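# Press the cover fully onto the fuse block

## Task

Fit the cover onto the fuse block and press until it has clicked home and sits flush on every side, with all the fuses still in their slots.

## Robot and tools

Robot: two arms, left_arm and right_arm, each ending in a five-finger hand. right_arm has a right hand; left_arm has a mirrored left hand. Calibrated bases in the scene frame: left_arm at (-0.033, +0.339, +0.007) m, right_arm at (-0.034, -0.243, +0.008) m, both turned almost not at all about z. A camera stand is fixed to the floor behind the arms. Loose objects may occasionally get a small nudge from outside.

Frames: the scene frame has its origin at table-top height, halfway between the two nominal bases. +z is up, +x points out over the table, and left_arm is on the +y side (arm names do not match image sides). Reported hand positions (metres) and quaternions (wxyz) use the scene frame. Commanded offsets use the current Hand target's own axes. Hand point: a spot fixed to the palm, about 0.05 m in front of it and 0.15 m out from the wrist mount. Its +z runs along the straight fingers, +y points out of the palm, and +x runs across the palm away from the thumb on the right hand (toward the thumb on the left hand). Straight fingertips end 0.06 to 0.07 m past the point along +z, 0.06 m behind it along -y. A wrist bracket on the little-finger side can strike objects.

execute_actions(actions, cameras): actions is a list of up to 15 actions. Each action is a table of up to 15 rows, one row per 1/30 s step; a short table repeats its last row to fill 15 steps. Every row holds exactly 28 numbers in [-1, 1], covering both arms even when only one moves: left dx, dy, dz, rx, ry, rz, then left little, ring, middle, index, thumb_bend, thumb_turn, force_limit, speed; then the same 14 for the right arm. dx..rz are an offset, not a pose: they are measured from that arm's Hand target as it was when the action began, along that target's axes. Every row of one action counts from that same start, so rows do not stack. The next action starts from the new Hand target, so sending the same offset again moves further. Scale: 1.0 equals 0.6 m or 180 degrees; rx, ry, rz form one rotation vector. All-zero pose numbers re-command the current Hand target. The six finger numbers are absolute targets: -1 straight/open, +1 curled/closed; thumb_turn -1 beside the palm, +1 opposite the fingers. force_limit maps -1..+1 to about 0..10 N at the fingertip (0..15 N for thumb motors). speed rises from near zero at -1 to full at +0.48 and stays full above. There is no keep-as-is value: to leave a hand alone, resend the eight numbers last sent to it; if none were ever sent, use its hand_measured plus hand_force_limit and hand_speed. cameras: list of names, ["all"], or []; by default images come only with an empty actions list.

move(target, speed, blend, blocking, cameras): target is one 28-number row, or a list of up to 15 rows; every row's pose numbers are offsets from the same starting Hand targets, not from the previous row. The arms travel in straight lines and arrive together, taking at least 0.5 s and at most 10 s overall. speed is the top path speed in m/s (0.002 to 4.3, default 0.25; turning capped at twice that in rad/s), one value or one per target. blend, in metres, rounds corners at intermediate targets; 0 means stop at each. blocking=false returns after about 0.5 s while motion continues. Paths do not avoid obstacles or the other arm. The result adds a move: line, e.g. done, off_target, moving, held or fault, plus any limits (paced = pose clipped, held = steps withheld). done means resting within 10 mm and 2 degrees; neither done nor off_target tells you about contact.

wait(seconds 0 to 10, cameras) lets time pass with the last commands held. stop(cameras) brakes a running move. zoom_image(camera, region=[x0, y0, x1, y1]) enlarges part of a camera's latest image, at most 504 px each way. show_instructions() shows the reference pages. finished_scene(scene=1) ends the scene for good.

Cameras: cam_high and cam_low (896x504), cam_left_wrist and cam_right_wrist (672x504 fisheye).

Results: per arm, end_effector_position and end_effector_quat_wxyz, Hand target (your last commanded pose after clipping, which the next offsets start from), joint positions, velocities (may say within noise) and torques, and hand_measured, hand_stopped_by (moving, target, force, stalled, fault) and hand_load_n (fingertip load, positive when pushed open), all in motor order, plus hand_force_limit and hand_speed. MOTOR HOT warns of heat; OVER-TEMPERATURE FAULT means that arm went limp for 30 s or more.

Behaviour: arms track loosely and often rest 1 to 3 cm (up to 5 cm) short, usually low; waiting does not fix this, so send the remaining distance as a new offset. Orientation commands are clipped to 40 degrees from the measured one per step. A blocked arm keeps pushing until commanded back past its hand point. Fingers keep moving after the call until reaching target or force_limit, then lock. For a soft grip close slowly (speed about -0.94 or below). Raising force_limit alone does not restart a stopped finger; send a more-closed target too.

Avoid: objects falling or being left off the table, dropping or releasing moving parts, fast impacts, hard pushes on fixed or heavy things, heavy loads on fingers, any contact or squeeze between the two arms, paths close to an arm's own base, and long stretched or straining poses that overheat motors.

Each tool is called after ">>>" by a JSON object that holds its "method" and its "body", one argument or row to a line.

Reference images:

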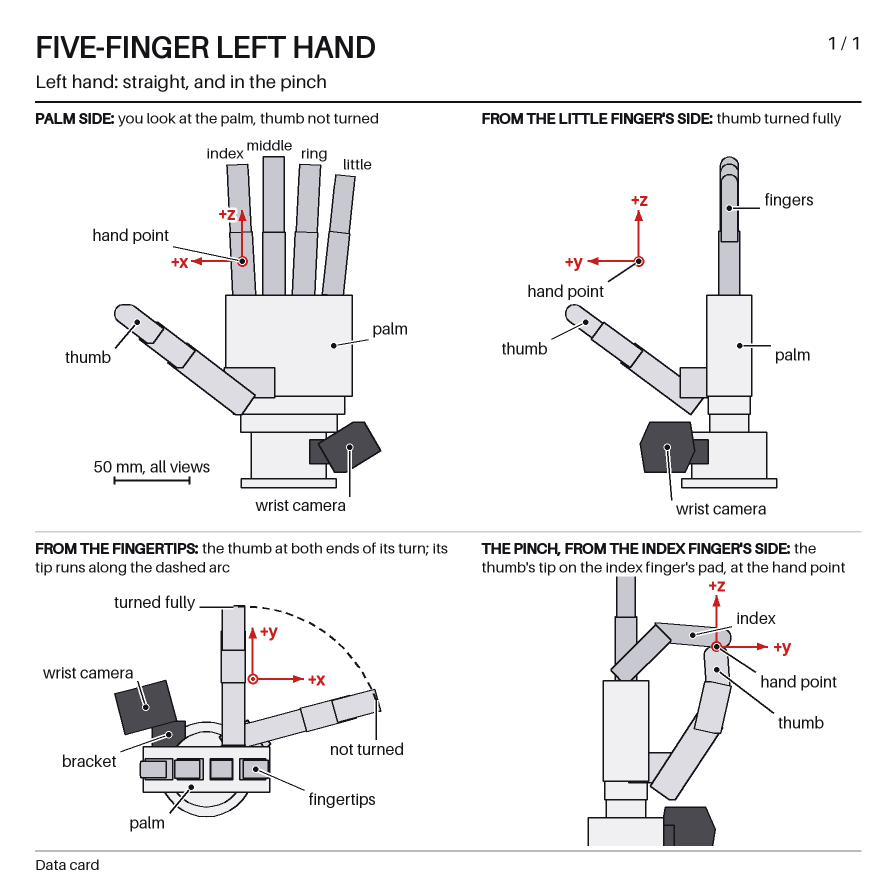

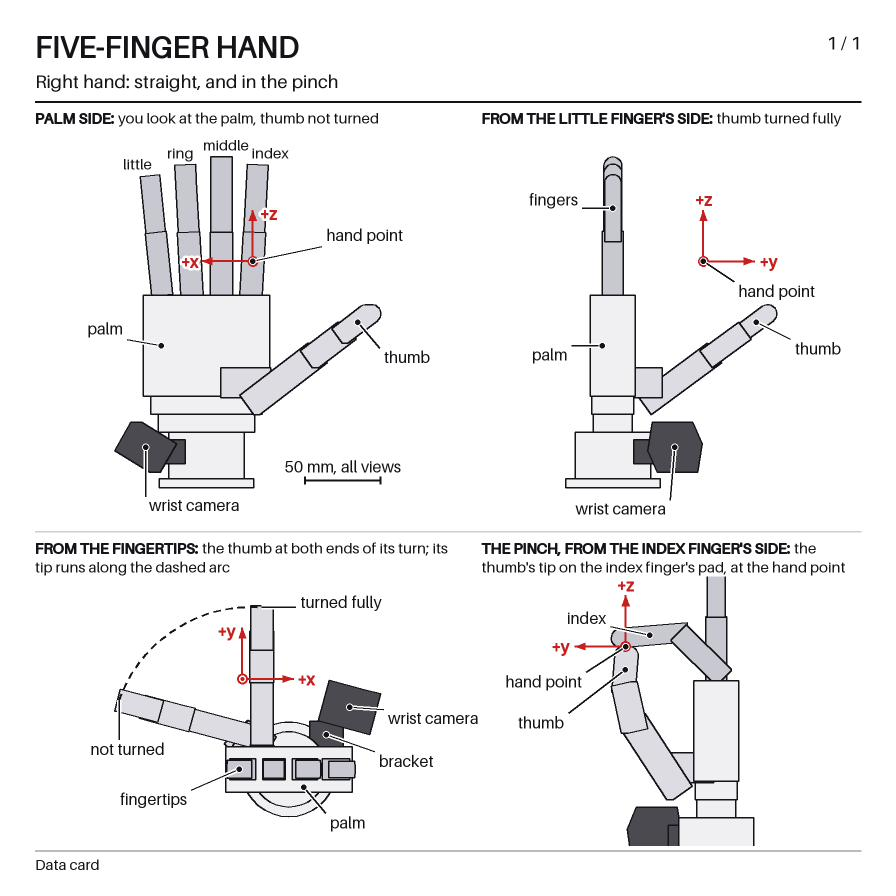

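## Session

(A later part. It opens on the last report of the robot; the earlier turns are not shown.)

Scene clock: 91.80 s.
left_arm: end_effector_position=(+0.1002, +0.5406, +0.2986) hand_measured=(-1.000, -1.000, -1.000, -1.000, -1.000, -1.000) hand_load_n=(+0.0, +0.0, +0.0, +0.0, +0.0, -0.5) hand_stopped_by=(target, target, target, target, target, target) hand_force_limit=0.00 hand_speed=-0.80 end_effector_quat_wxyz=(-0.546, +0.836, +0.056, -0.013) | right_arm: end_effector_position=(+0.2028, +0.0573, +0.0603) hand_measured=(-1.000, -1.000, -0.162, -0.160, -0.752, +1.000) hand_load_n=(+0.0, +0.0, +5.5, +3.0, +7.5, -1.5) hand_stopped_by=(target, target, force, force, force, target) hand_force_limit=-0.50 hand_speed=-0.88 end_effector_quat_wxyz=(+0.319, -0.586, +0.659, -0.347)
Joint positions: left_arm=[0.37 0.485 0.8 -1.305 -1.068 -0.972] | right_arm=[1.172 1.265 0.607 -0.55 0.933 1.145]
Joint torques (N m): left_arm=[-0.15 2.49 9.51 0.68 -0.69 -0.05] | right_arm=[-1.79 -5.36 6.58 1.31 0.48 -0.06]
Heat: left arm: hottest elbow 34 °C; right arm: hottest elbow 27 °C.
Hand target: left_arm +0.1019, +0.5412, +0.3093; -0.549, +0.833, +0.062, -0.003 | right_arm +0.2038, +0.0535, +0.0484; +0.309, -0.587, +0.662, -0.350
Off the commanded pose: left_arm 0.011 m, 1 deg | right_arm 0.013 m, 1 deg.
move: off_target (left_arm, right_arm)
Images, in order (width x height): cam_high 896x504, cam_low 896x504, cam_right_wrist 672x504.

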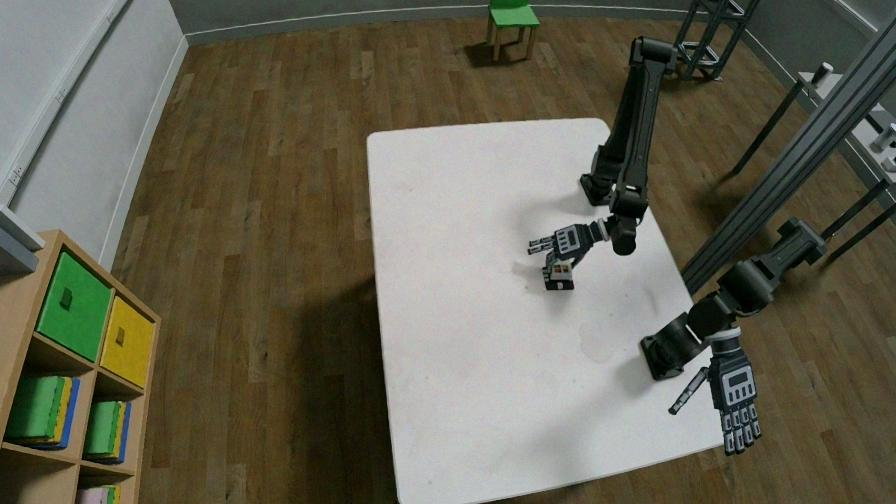

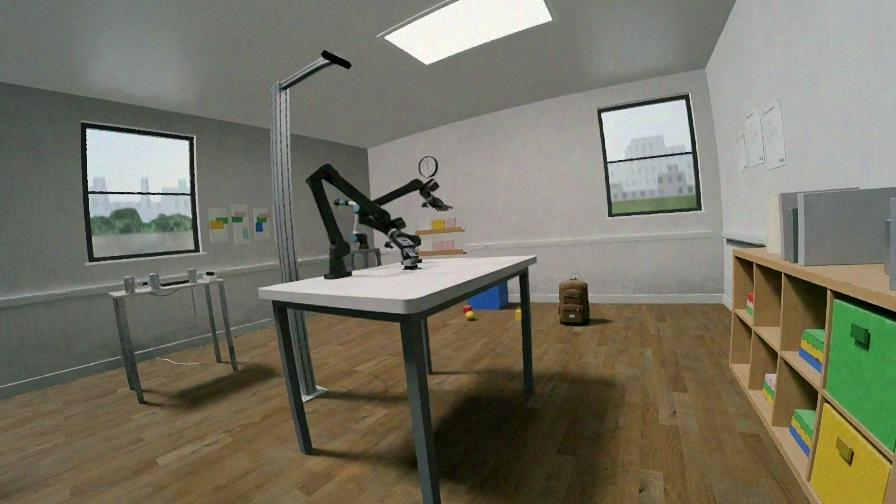

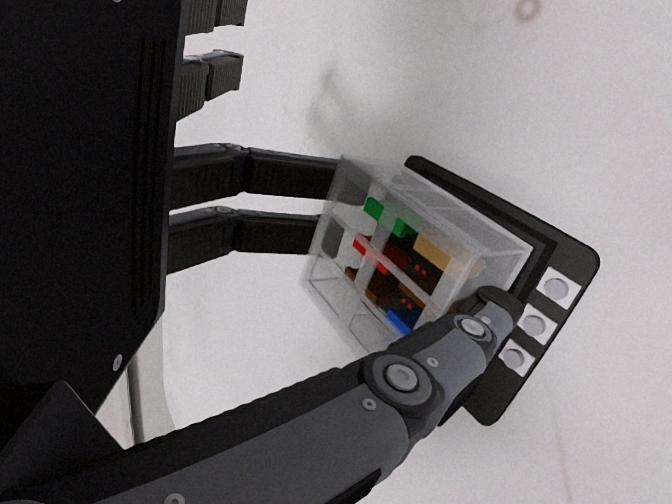

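>>> {"method": "move", "body": {
  "target": [0,0,0,0,0,0,-1,-1,-1,-1,-1,-1,0,-0.8,-0.0005,-0.0325,-0.0162,0,0,0,-1,-1,-0.05,-0.05,-0.45,1,-0.5,-0.88],
  "cameras": ["cam_low","cam_high","cam_right_wrist"],
  "speed": 0.05
}}

>>> {"method": "zoom_image", "body": {
  "camera": "cam_low",
  "region": [396, 248, 424, 276]
}}

>>> {"method": "zoom_image", "body": {
  "camera": "cam_right_wrist",
  "region": [300, 130, 600, 400]
}}

>>> {"method": "zoom_image", "body": {
  "camera": "cam_high",
  "region": [545, 258, 577, 290]
}}

Scene clock: 93.47 s.
left_arm: end_effector_position=(+0.1002, +0.5406, +0.2986) hand_measured=(-1.000, -1.000, -1.000, -1.000, -1.000, -1.000) hand_load_n=(+0.0, +0.0, +0.0, +0.0, +0.0, -0.5) hand_stopped_by=(target, target, target, target, target, target) hand_force_limit=0.00 hand_speed=-0.80 end_effector_quat_wxyz=(-0.546, +0.836, +0.056, -0.013) | right_arm: end_effector_position=(+0.2003, +0.0500, +0.0598) hand_measured=(-1.000, -1.000, -0.162, -0.160, -0.752, +1.000) hand_load_n=(+0.0, +0.0, +5.5, +4.0, +7.5, -1.0) hand_stopped_by=(target, target, force, force, force, target) hand_force_limit=-0.50 hand_speed=-0.88 end_effector_quat_wxyz=(+0.307, -0.592, +0.657, -0.352)
Joint positions: left_arm=[0.37 0.485 0.8 -1.305 -1.068 -0.972] | right_arm=[1.17 1.256 0.607 -0.586 0.931 1.145]
Joint torques (N m): left_arm=[-0.09 2.61 9.55 0.76 -0.66 -0.07] | right_arm=[-1.79 -8.35 9.17 0.29 0.4 -0.22]
Heat: left arm: hottest elbow 34 °C; right arm: hottest elbow 27 °C.
Hand target: left_arm +0.1019, +0.5412, +0.3093; -0.549, +0.833, +0.062, -0.003 | right_arm +0.2068, +0.0535, +0.0700; +0.309, -0.587, +0.662, -0.350
Off the commanded pose: left_arm 0.011 m, 1 deg | right_arm 0.013 m, 1 deg.
move: off_target (left_arm, right_arm)
Images, in order (width x height): cam_high 896x504, cam_low 896x504, cam_right_wrist 672x504.

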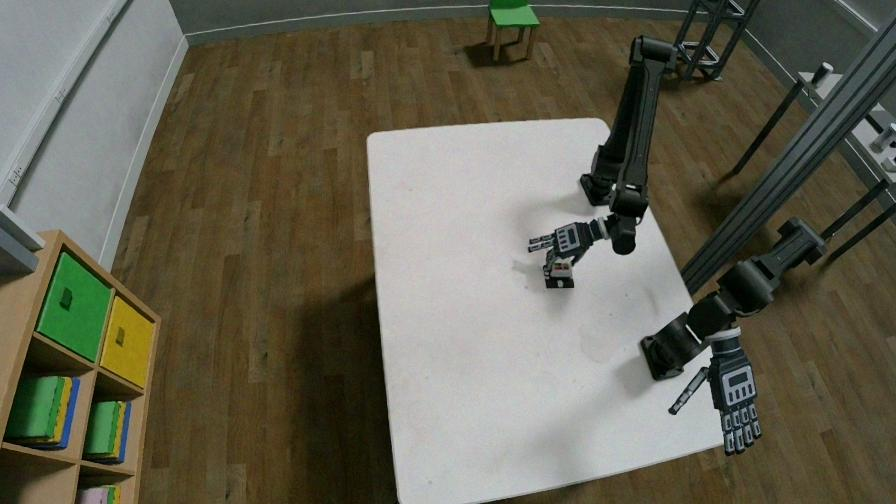

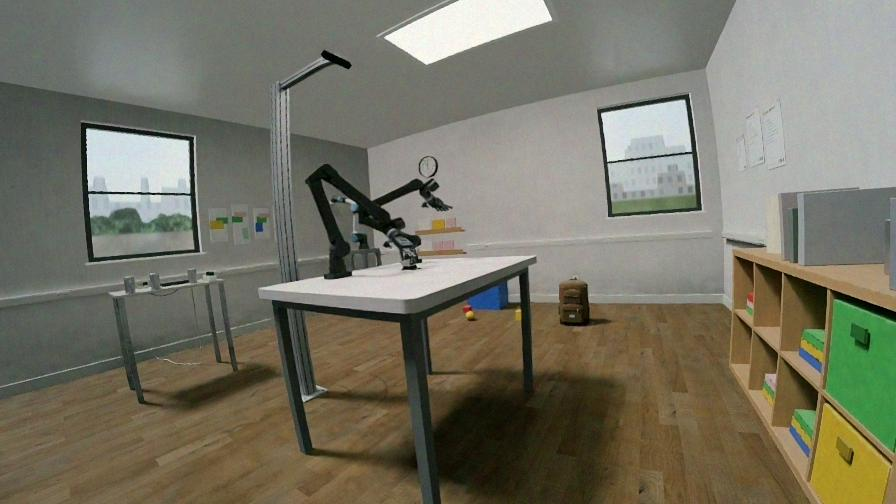

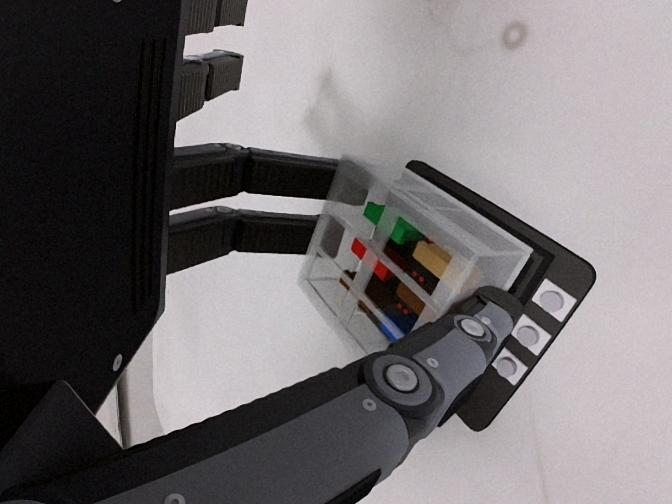

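Scaled by 18.000 from the camera's 896x504 image, which has a finer 1280x720 frame.

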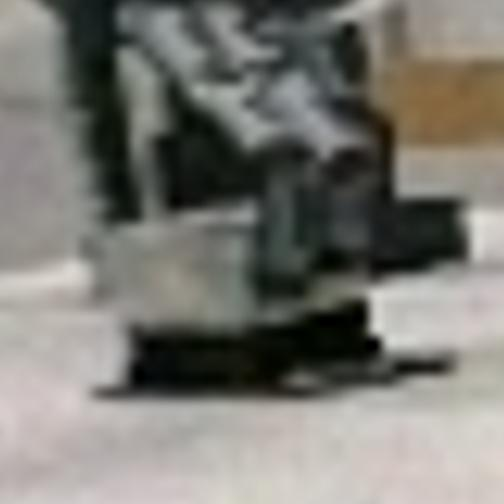

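Scaled by 1.680 from the camera's 672x504 image, which has a finer 960x720 frame.

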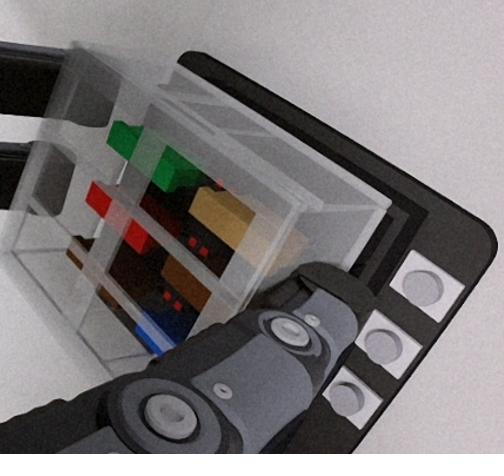

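Scaled by 15.750 from the camera's 896x504 image, which has a finer 1280x720 frame.

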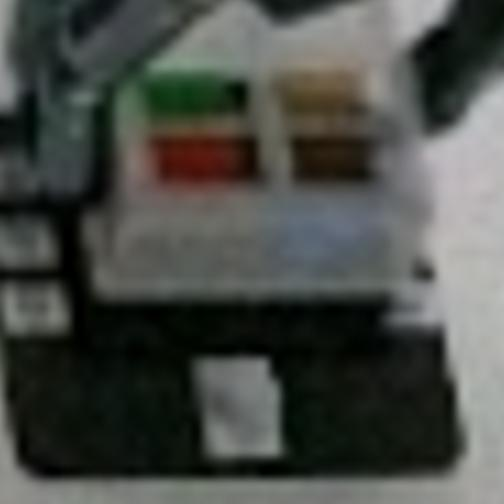

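>>> {"method": "zoom_image", "body": {
  "camera": "cam_right_wrist",
  "region": [290, 140, 450, 360]
}}

>>> {"method": "zoom_image", "body": {
  "camera": "cam_right_wrist",
  "region": [400, 150, 610, 360]
}}

Scaled by 2.291 from the camera's 672x504 image, which has a finer 960x720 frame.

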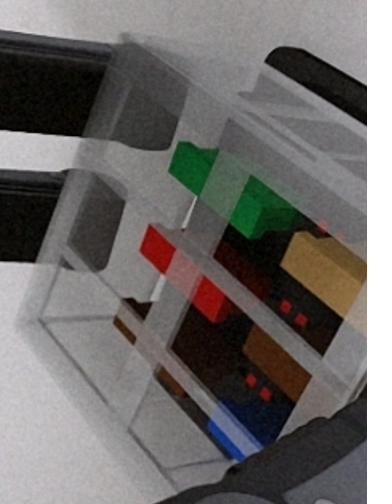

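Scaled by 2.400 from the camera's 672x504 image, which has a finer 960x720 frame.

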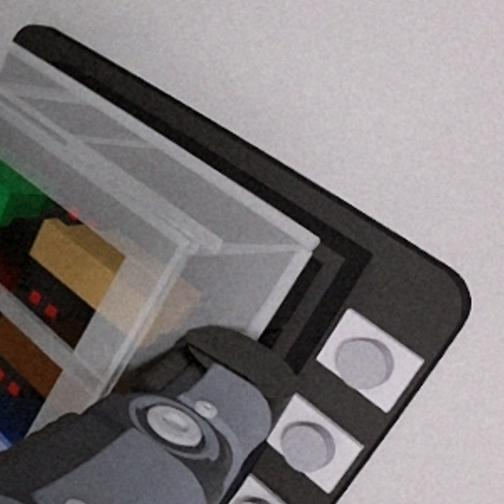

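>>> {"method": "move", "body": {
  "target": [0,0,0,0,0,0,-1,-1,-1,-1,-1,-1,0,-0.8,0,0,0,0,0,0,-1,-1,-0.05,-0.05,-0.45,1,-0.5,-0.88],
  "cameras": ["cam_low","cam_high","cam_right_wrist"],
  "speed": 0.05
}}

>>> {"method": "zoom_image", "body": {
  "camera": "cam_low",
  "region": [396, 248, 424, 276]
}}

>>> {"method": "zoom_image", "body": {
  "camera": "cam_right_wrist",
  "region": [300, 130, 600, 400]
}}

>>> {"method": "zoom_image", "body": {
  "camera": "cam_high",
  "region": [545, 258, 577, 290]
}}

Scene clock: 98.17 s.
left_arm: end_effector_position=(+0.1002, +0.5406, +0.2986) hand_measured=(-1.000, -1.000, -1.000, -1.000, -1.000, -1.000) hand_load_n=(+0.0, +0.0, +0.0, +0.0, +0.0, -0.5) hand_stopped_by=(target, target, target, target, target, target) hand_force_limit=0.00 hand_speed=-0.80 end_effector_quat_wxyz=(-0.546, +0.836, +0.056, -0.013) | right_arm: end_effector_position=(+0.2003, +0.0499, +0.0597) hand_measured=(-1.000, -1.000, -0.162, -0.160, -0.752, +1.000) hand_load_n=(+0.0, -0.5, +5.5, +3.5, +7.5, -0.5) hand_stopped_by=(target, target, force, force, force, target) hand_force_limit=-0.50 hand_speed=-0.88 end_effector_quat_wxyz=(+0.307, -0.592, +0.657, -0.352)
Joint positions: left_arm=[0.37 0.485 0.8 -1.305 -1.068 -0.972] | right_arm=[1.17 1.256 0.607 -0.586 0.931 1.145]
Joint torques (N m): left_arm=[-0.21 2.2 9.62 0.76 -0.67 -0.05] | right_arm=[-2.37 -8.41 9.1 0.28 0.44 -0.22]
Heat: left arm: hottest elbow 34 °C; right arm: hottest elbow 27 °C.
Hand target: left_arm +0.1019, +0.5412, +0.3093; -0.549, +0.833, +0.062, -0.003 | right_arm +0.2068, +0.0535, +0.0699; +0.309, -0.587, +0.662, -0.350
Off the commanded pose: left_arm 0.011 m, 1 deg | right_arm 0.013 m, 1 deg.
move: off_target (left_arm, right_arm)
Images, in order (width x height): cam_high 896x504, cam_low 896x504, cam_right_wrist 672x504.

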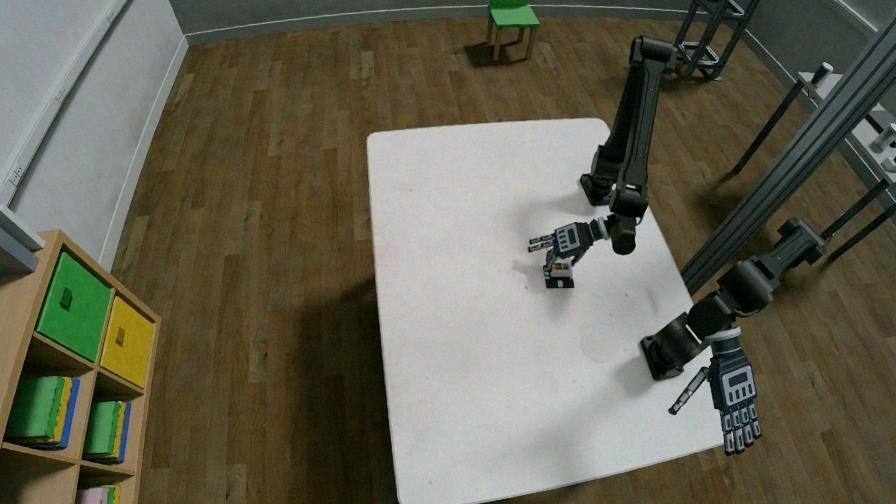

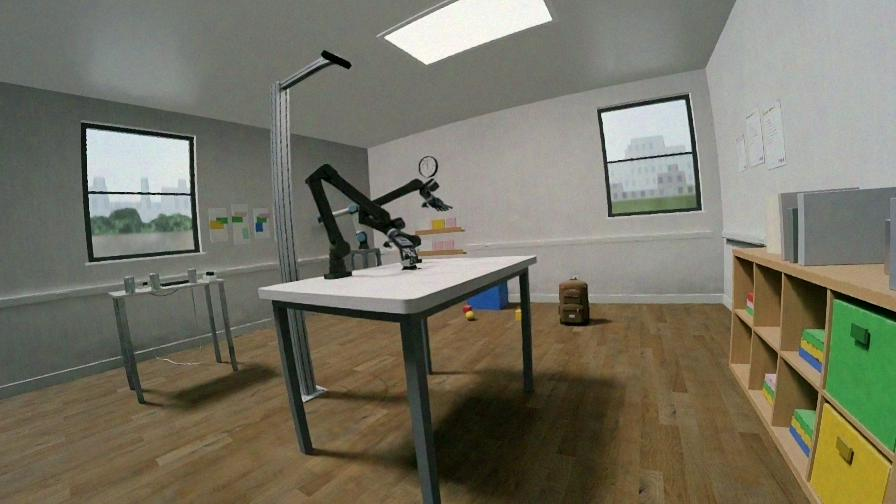

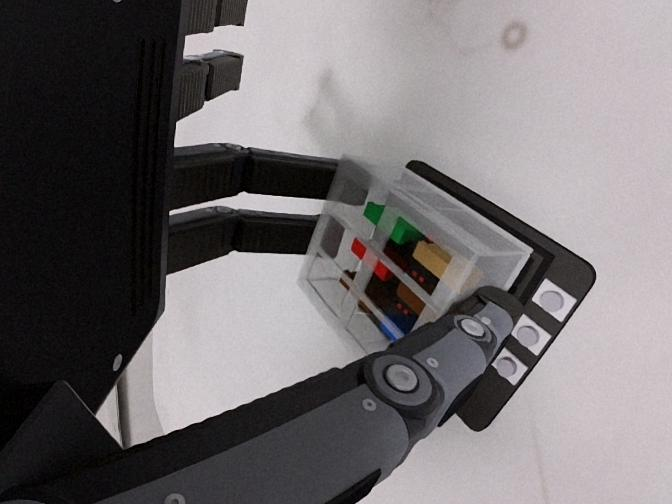

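Scaled by 18.000 from the camera's 896x504 image, which has a finer 1280x720 frame.

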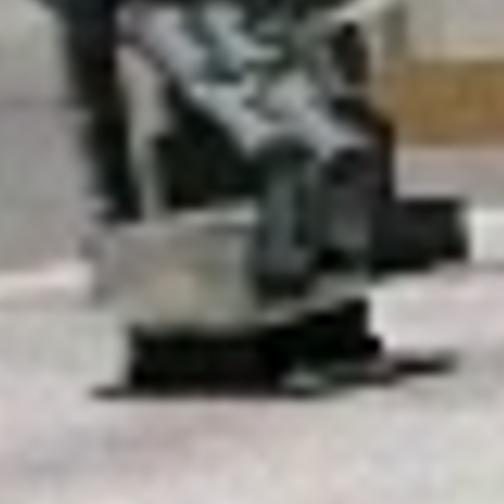

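Scaled by 1.680 from the camera's 672x504 image, which has a finer 960x720 frame.

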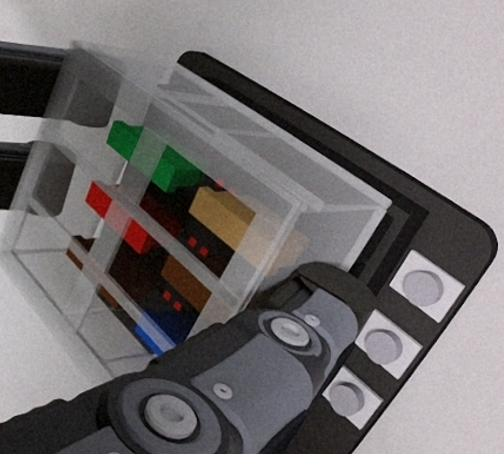

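Scaled by 15.750 from the camera's 896x504 image, which has a finer 1280x720 frame.

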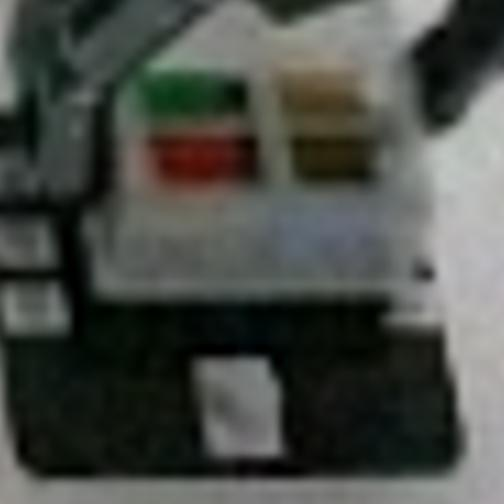

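>>> {"method": "move", "body": {
  "target": [0,0,0,0,0,0,-1,-1,-1,-1,-1,-1,0,-0.8,0,-0.0207,-0.0141,0,0,0,-1,-1,-0.05,-0.05,-0.45,1,-0.5,-0.88],
  "cameras": ["cam_low","cam_high","cam_right_wrist"],
  "speed": 0.05
}}

>>> {"method": "zoom_image", "body": {
  "camera": "cam_low",
  "region": [396, 248, 424, 276]
}}

>>> {"method": "zoom_image", "body": {
  "camera": "cam_right_wrist",
  "region": [300, 130, 600, 400]
}}

>>> {"method": "zoom_image", "body": {
  "camera": "cam_high",
  "region": [545, 258, 577, 290]
}}

Scene clock: 99.87 s.
left_arm: end_effector_position=(+0.1002, +0.5406, +0.2986) hand_measured=(-1.000, -1.000, -1.000, -1.000, -1.000, -1.000) hand_load_n=(+0.0, +0.0, +0.0, +0.0, +0.0, +0.0) hand_stopped_by=(target, target, target, target, target, target) hand_force_limit=0.00 hand_speed=-0.80 end_effector_quat_wxyz=(-0.546, +0.836, +0.056, -0.013) | right_arm: end_effector_position=(+0.1972, +0.0423, +0.0662) hand_measured=(-1.000, -1.000, -0.162, -0.160, -0.752, +1.000) hand_load_n=(-0.5, -0.5, +5.5, +4.0, +8.0, -1.0) hand_stopped_by=(target, target, force, force, force, target) hand_force_limit=-0.50 hand_speed=-0.88 end_effector_quat_wxyz=(+0.297, -0.597, +0.655, -0.356)
Joint positions: left_arm=[0.37 0.485 0.8 -1.305 -1.068 -0.972] | right_arm=[1.17 1.229 0.613 -0.643 0.928 1.145]
Joint torques (N m): left_arm=[0.03 2.37 9.59 0.77 -0.66 -0.05] | right_arm=[-2.2 -8.53 10.65 0.39 0.53 -0.19]
Heat: left arm: hottest elbow 35 °C; right arm: hottest elbow 27 °C.
Hand target: left_arm +0.1019, +0.5412, +0.3093; -0.549, +0.833, +0.062, -0.003 | right_arm +0.2069, +0.0535, +0.0850; +0.309, -0.586, +0.662, -0.350
Off the commanded pose: left_arm 0.011 m, 1 deg | right_arm 0.024 m, 2 deg.
move: off_target (left_arm, right_arm)
Images, in order (width x height): cam_high 896x504, cam_low 896x504, cam_right_wrist 672x504.

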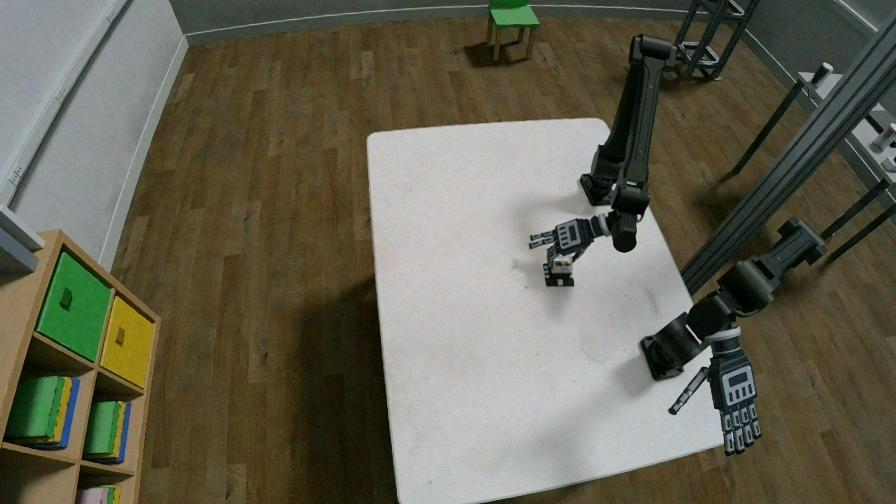

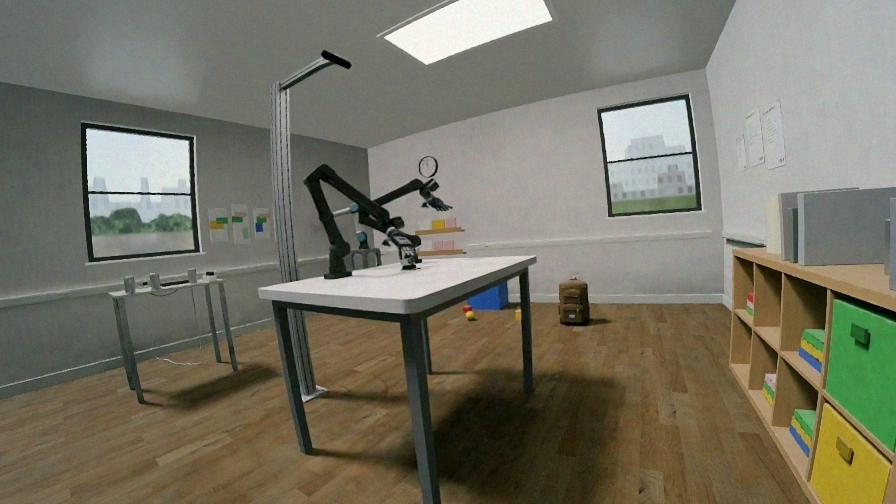

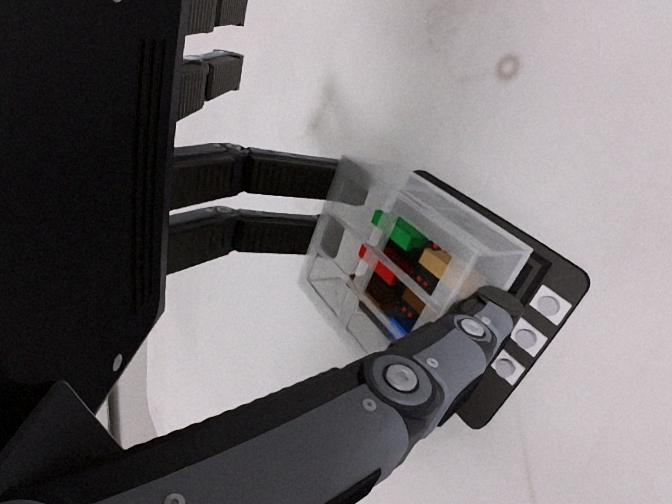

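Scaled by 18.000 from the camera's 896x504 image, which has a finer 1280x720 frame.

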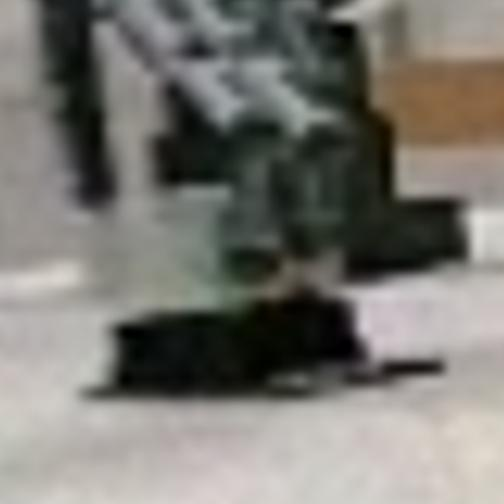

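Scaled by 1.680 from the camera's 672x504 image, which has a finer 960x720 frame.

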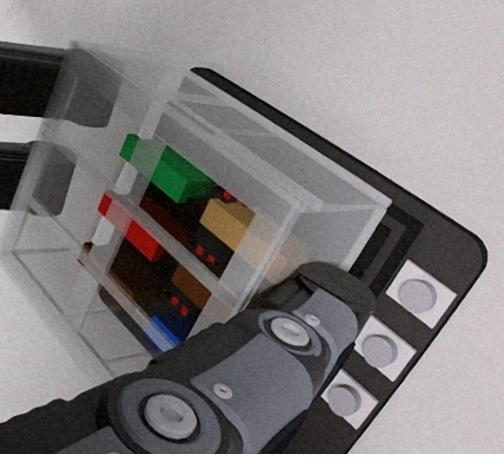

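Scaled by 15.750 from the camera's 896x504 image, which has a finer 1280x720 frame.

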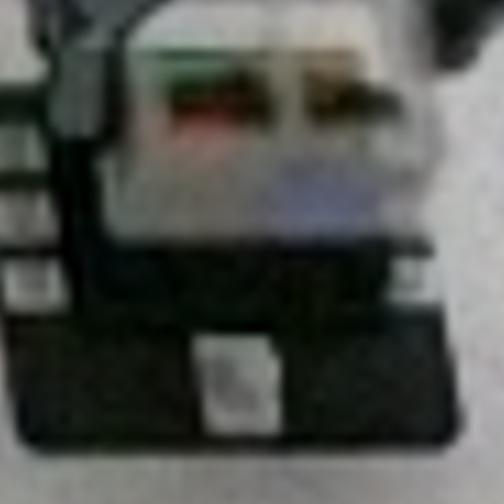

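>>> {"method": "move", "body": {
  "target": [0,0,0,0,0,0,-1,-1,-1,-1,-1,-1,0,-0.8,-0.0066,-0.0133,-0.0101,0,0,0,-1,-1,-0.05,-0.05,-0.45,1,-0.5,-0.88],
  "cameras": ["cam_low","cam_high","cam_right_wrist"],
  "speed": 0.05
}}

>>> {"method": "zoom_image", "body": {
  "camera": "cam_low",
  "region": [396, 248, 424, 276]
}}

>>> {"method": "zoom_image", "body": {
  "camera": "cam_right_wrist",
  "region": [300, 130, 600, 400]
}}

>>> {"method": "zoom_image", "body": {
  "camera": "cam_high",
  "region": [545, 258, 577, 290]
}}

Scene clock: 101.43 s.
left_arm: end_effector_position=(+0.1002, +0.5406, +0.2986) hand_measured=(-1.000, -1.000, -1.000, -1.000, -1.000, -1.000) hand_load_n=(+0.0, +0.0, +0.0, +0.0, +0.0, -0.5) hand_stopped_by=(target, target, target, target, target, target) hand_force_limit=0.00 hand_speed=-0.80 end_effector_quat_wxyz=(-0.546, +0.836, +0.056, -0.013) | right_arm: end_effector_position=(+0.1983, +0.0450, +0.0753) hand_measured=(-1.000, -1.000, -0.162, -0.160, -0.752, +1.000) hand_load_n=(+0.0, +0.0, +5.5, +4.0, +7.5, -0.5) hand_stopped_by=(target, target, force, force, force, target) hand_force_limit=-0.50 hand_speed=-0.88 end_effector_quat_wxyz=(+0.294, -0.598, +0.654, -0.357)
Joint positions: left_arm=[0.37 0.485 0.8 -1.305 -1.068 -0.972] | right_arm=[1.17 1.223 0.639 -0.682 0.928 1.145]
Joint torques (N m): left_arm=[0.5 2.9 9.59 0.8 -0.69 -0.04] | right_arm=[-1.79 -8.7 10.85 0.36 0.59 -0.16]
Heat: left arm: hottest elbow 35 °C; right arm: hottest elbow 27 °C.
Hand target: left_arm +0.1019, +0.5412, +0.3093; -0.549, +0.833, +0.062, -0.003 | right_arm +0.2069, +0.0575, +0.0951; +0.309, -0.586, +0.662, -0.350
Off the commanded pose: left_arm 0.011 m, 1 deg | right_arm 0.025 m, 2 deg.
move: off_target (left_arm, right_arm)
Images, in order (width x height): cam_high 896x504, cam_low 896x504, cam_right_wrist 672x504.

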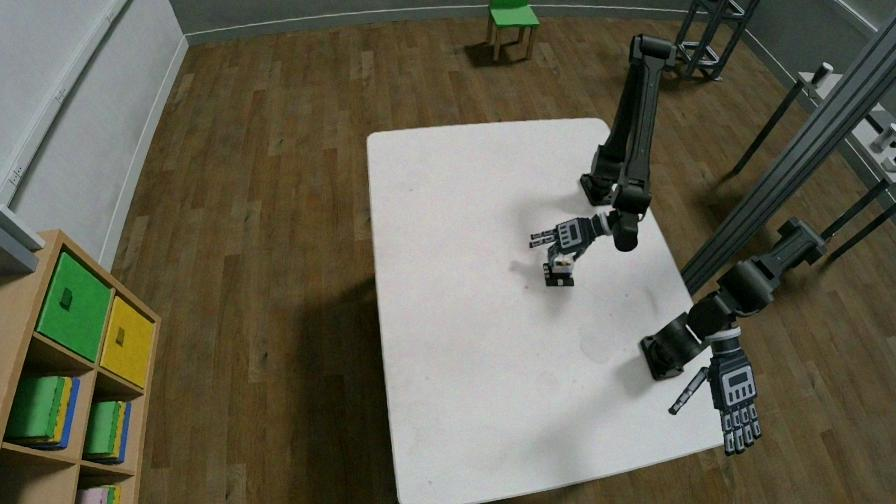

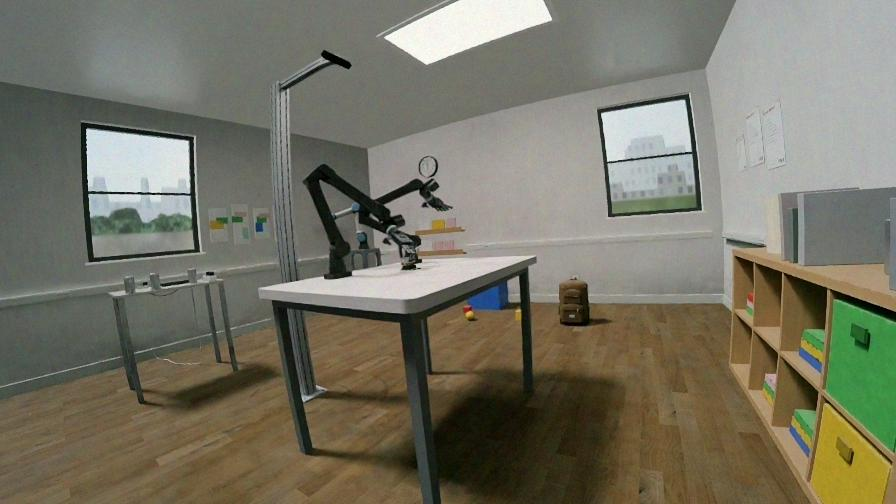

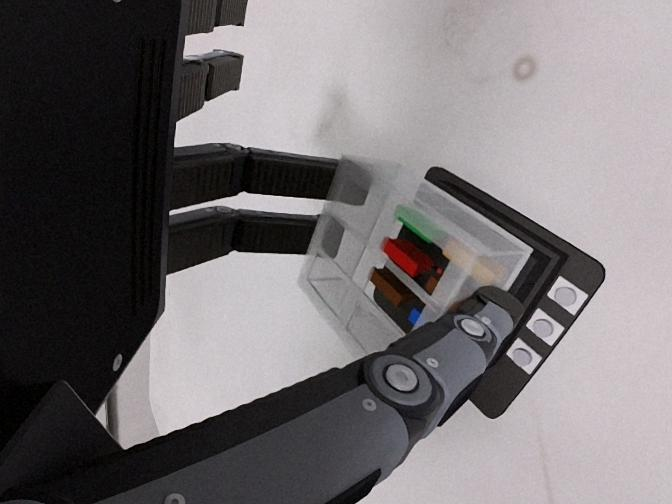

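Scaled by 18.000 from the camera's 896x504 image, which has a finer 1280x720 frame.

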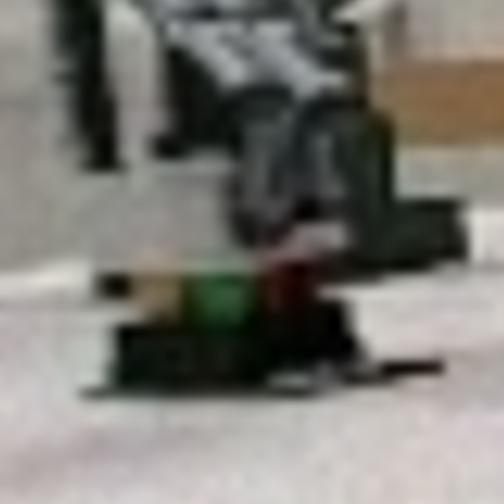

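Scaled by 1.680 from the camera's 672x504 image, which has a finer 960x720 frame.

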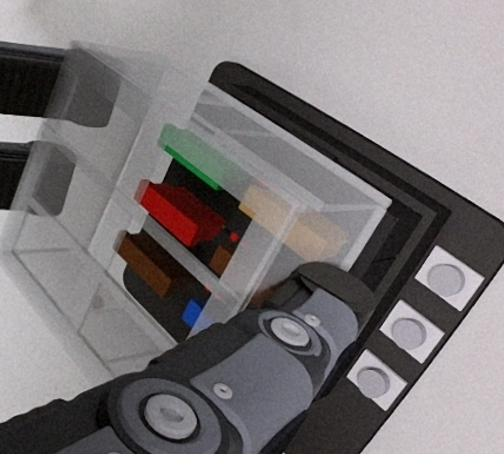

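Scaled by 15.750 from the camera's 896x504 image, which has a finer 1280x720 frame.

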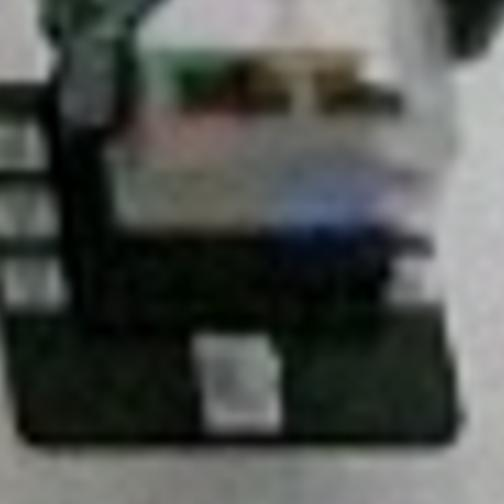

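>>> {"method": "zoom_image", "body": {
  "camera": "cam_right_wrist",
  "region": [290, 140, 450, 360]
}}

>>> {"method": "zoom_image", "body": {
  "camera": "cam_right_wrist",
  "region": [400, 150, 620, 370]
}}

Scaled by 2.291 from the camera's 672x504 image, which has a finer 960x720 frame.

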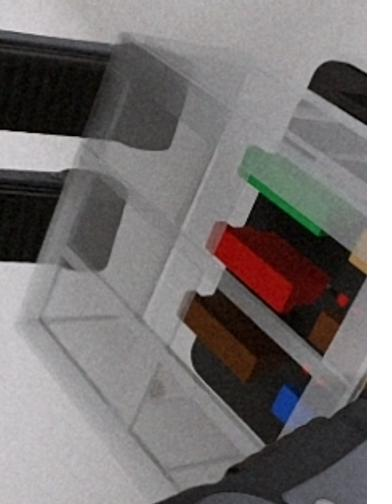

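Scaled by 2.291 from the camera's 672x504 image, which has a finer 960x720 frame.

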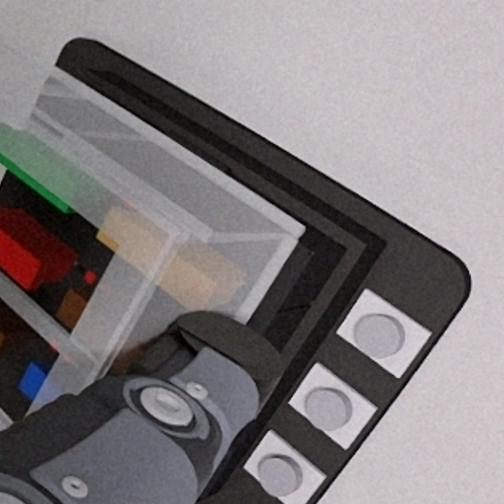

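>>> {"method": "move", "body": {
  "target": [0,0,0,0,0,0,-1,-1,-1,-1,-1,-1,0,-0.8,-0.0033,-0.0163,-0.0117,0,0.0211,-0.0307,-1,-1,-0.05,-0.05,-0.45,1,-0.5,-0.88],
  "cameras": ["cam_low","cam_high","cam_right_wrist"],
  "speed": 0.06
}}

>>> {"method": "zoom_image", "body": {
  "camera": "cam_low",
  "region": [396, 248, 424, 276]
}}

>>> {"method": "zoom_image", "body": {
  "camera": "cam_right_wrist",
  "region": [300, 130, 600, 400]
}}

>>> {"method": "zoom_image", "body": {
  "camera": "cam_high",
  "region": [545, 258, 577, 290]
}}

Scene clock: 105.70 s.
left_arm: end_effector_position=(+0.1002, +0.5406, +0.2986) hand_measured=(-1.000, -1.000, -1.000, -1.000, -1.000, -1.000) hand_load_n=(+0.0, +0.0, +0.0, +0.0, +0.0, +0.0) hand_stopped_by=(target, target, target, target, target, target) hand_force_limit=0.00 hand_speed=-0.80 end_effector_quat_wxyz=(-0.546, +0.836, +0.056, -0.013) | right_arm: end_effector_position=(+0.2031, +0.0439, +0.0978) hand_measured=(-1.000, -1.000, -0.162, -0.160, -0.752, +1.000) hand_load_n=(+0.0, +0.0, +5.5, +4.0, +7.5, -1.0) hand_stopped_by=(target, target, force, force, force, target) hand_force_limit=-0.50 hand_speed=-0.88 end_effector_quat_wxyz=(+0.262, -0.610, +0.640, -0.387)
Joint positions: left_arm=[0.37 0.485 0.8 -1.305 -1.068 -0.972] | right_arm=[1.17 1.246 0.735 -0.848 0.957 1.146]
Joint torques (N m): left_arm=[-0.26 2.55 9.61 0.66 -0.69 -0.05] | right_arm=[-0.73 -5.95 11.11 0.42 0.74 -0.04]
Heat: left arm: hottest elbow 35 °C; right arm: hottest elbow 27 °C.
Hand target: left_arm +0.1019, +0.5412, +0.3093; -0.549, +0.833, +0.062, -0.003 | right_arm +0.2068, +0.0593, +0.1070; -0.270, +0.606, -0.643, +0.384
Off the commanded pose: left_arm 0.011 m, 1 deg | right_arm 0.019 m, 1 deg.
move: off_target (left_arm, right_arm)
Images, in order (width x height): cam_high 896x504, cam_low 896x504, cam_right_wrist 672x504.

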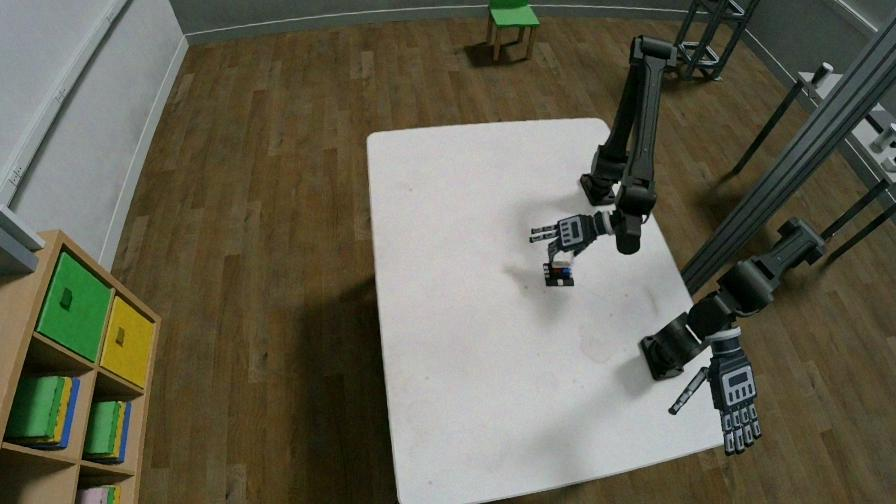

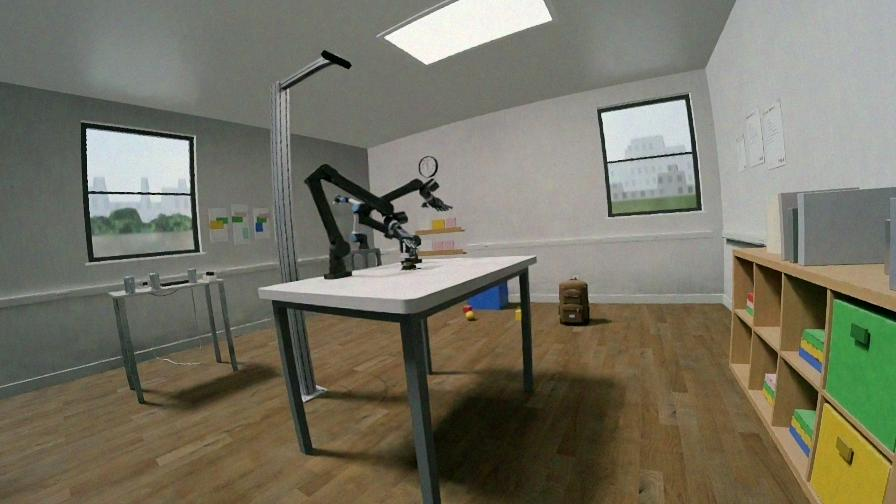

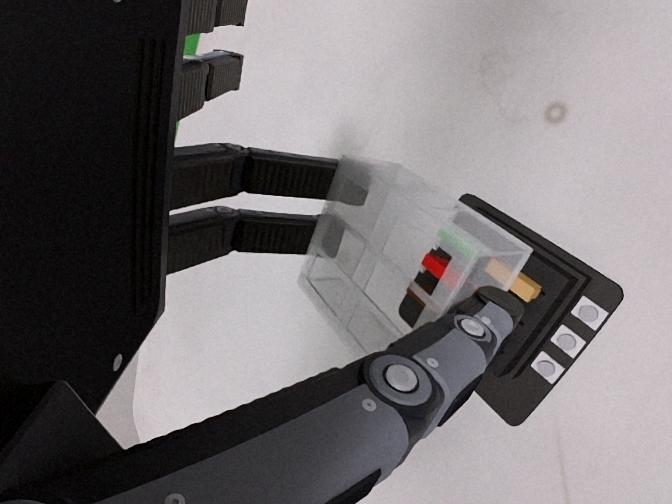

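Scaled by 18.000 from the camera's 896x504 image, which has a finer 1280x720 frame.

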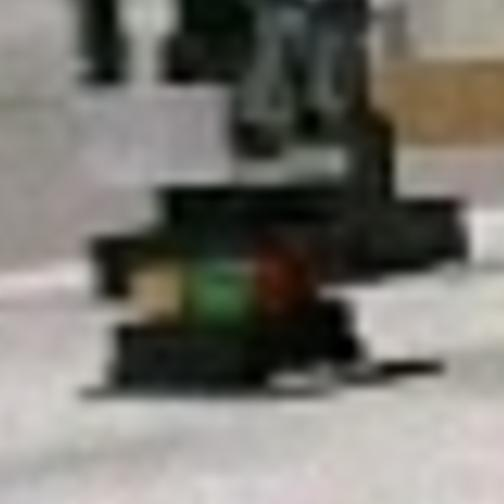

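Scaled by 1.680 from the camera's 672x504 image, which has a finer 960x720 frame.

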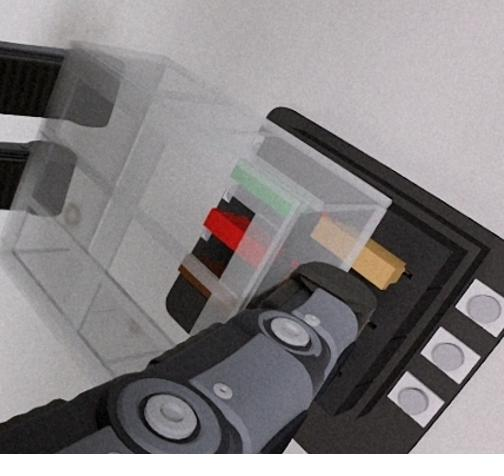

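Scaled by 15.750 from the camera's 896x504 image, which has a finer 1280x720 frame.

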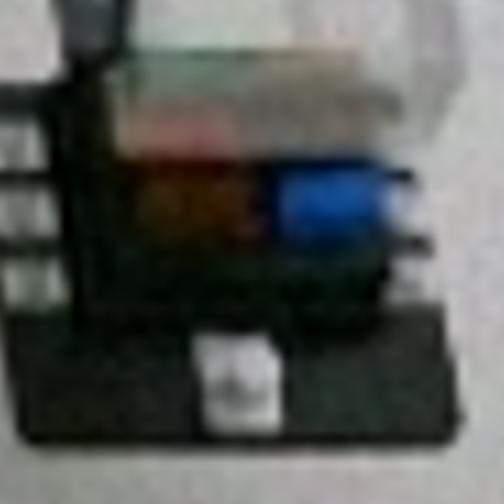

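>>> {"method": "zoom_image", "body": {
  "camera": "cam_right_wrist",
  "region": [430, 180, 640, 430]
}}

>>> {"method": "zoom_image", "body": {
  "camera": "cam_high",
  "region": [535, 240, 595, 300]
}}

Scaled by 2.016 from the camera's 672x504 image, which has a finer 960x720 frame.

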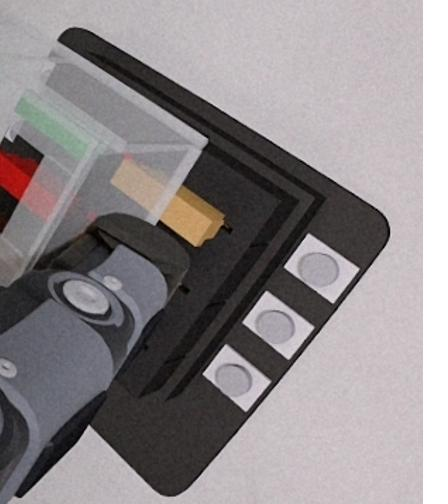

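Scaled by 8.400 from the camera's 896x504 image, which has a finer 1280x720 frame.

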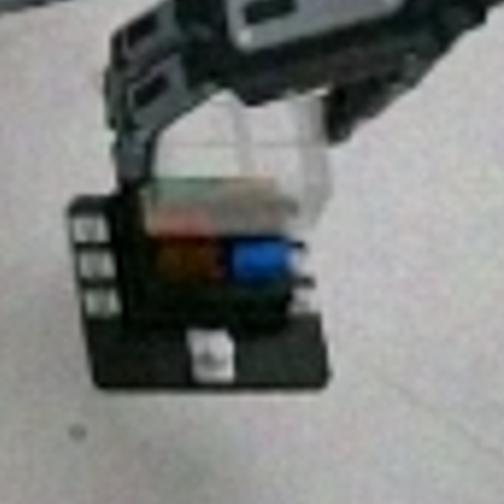

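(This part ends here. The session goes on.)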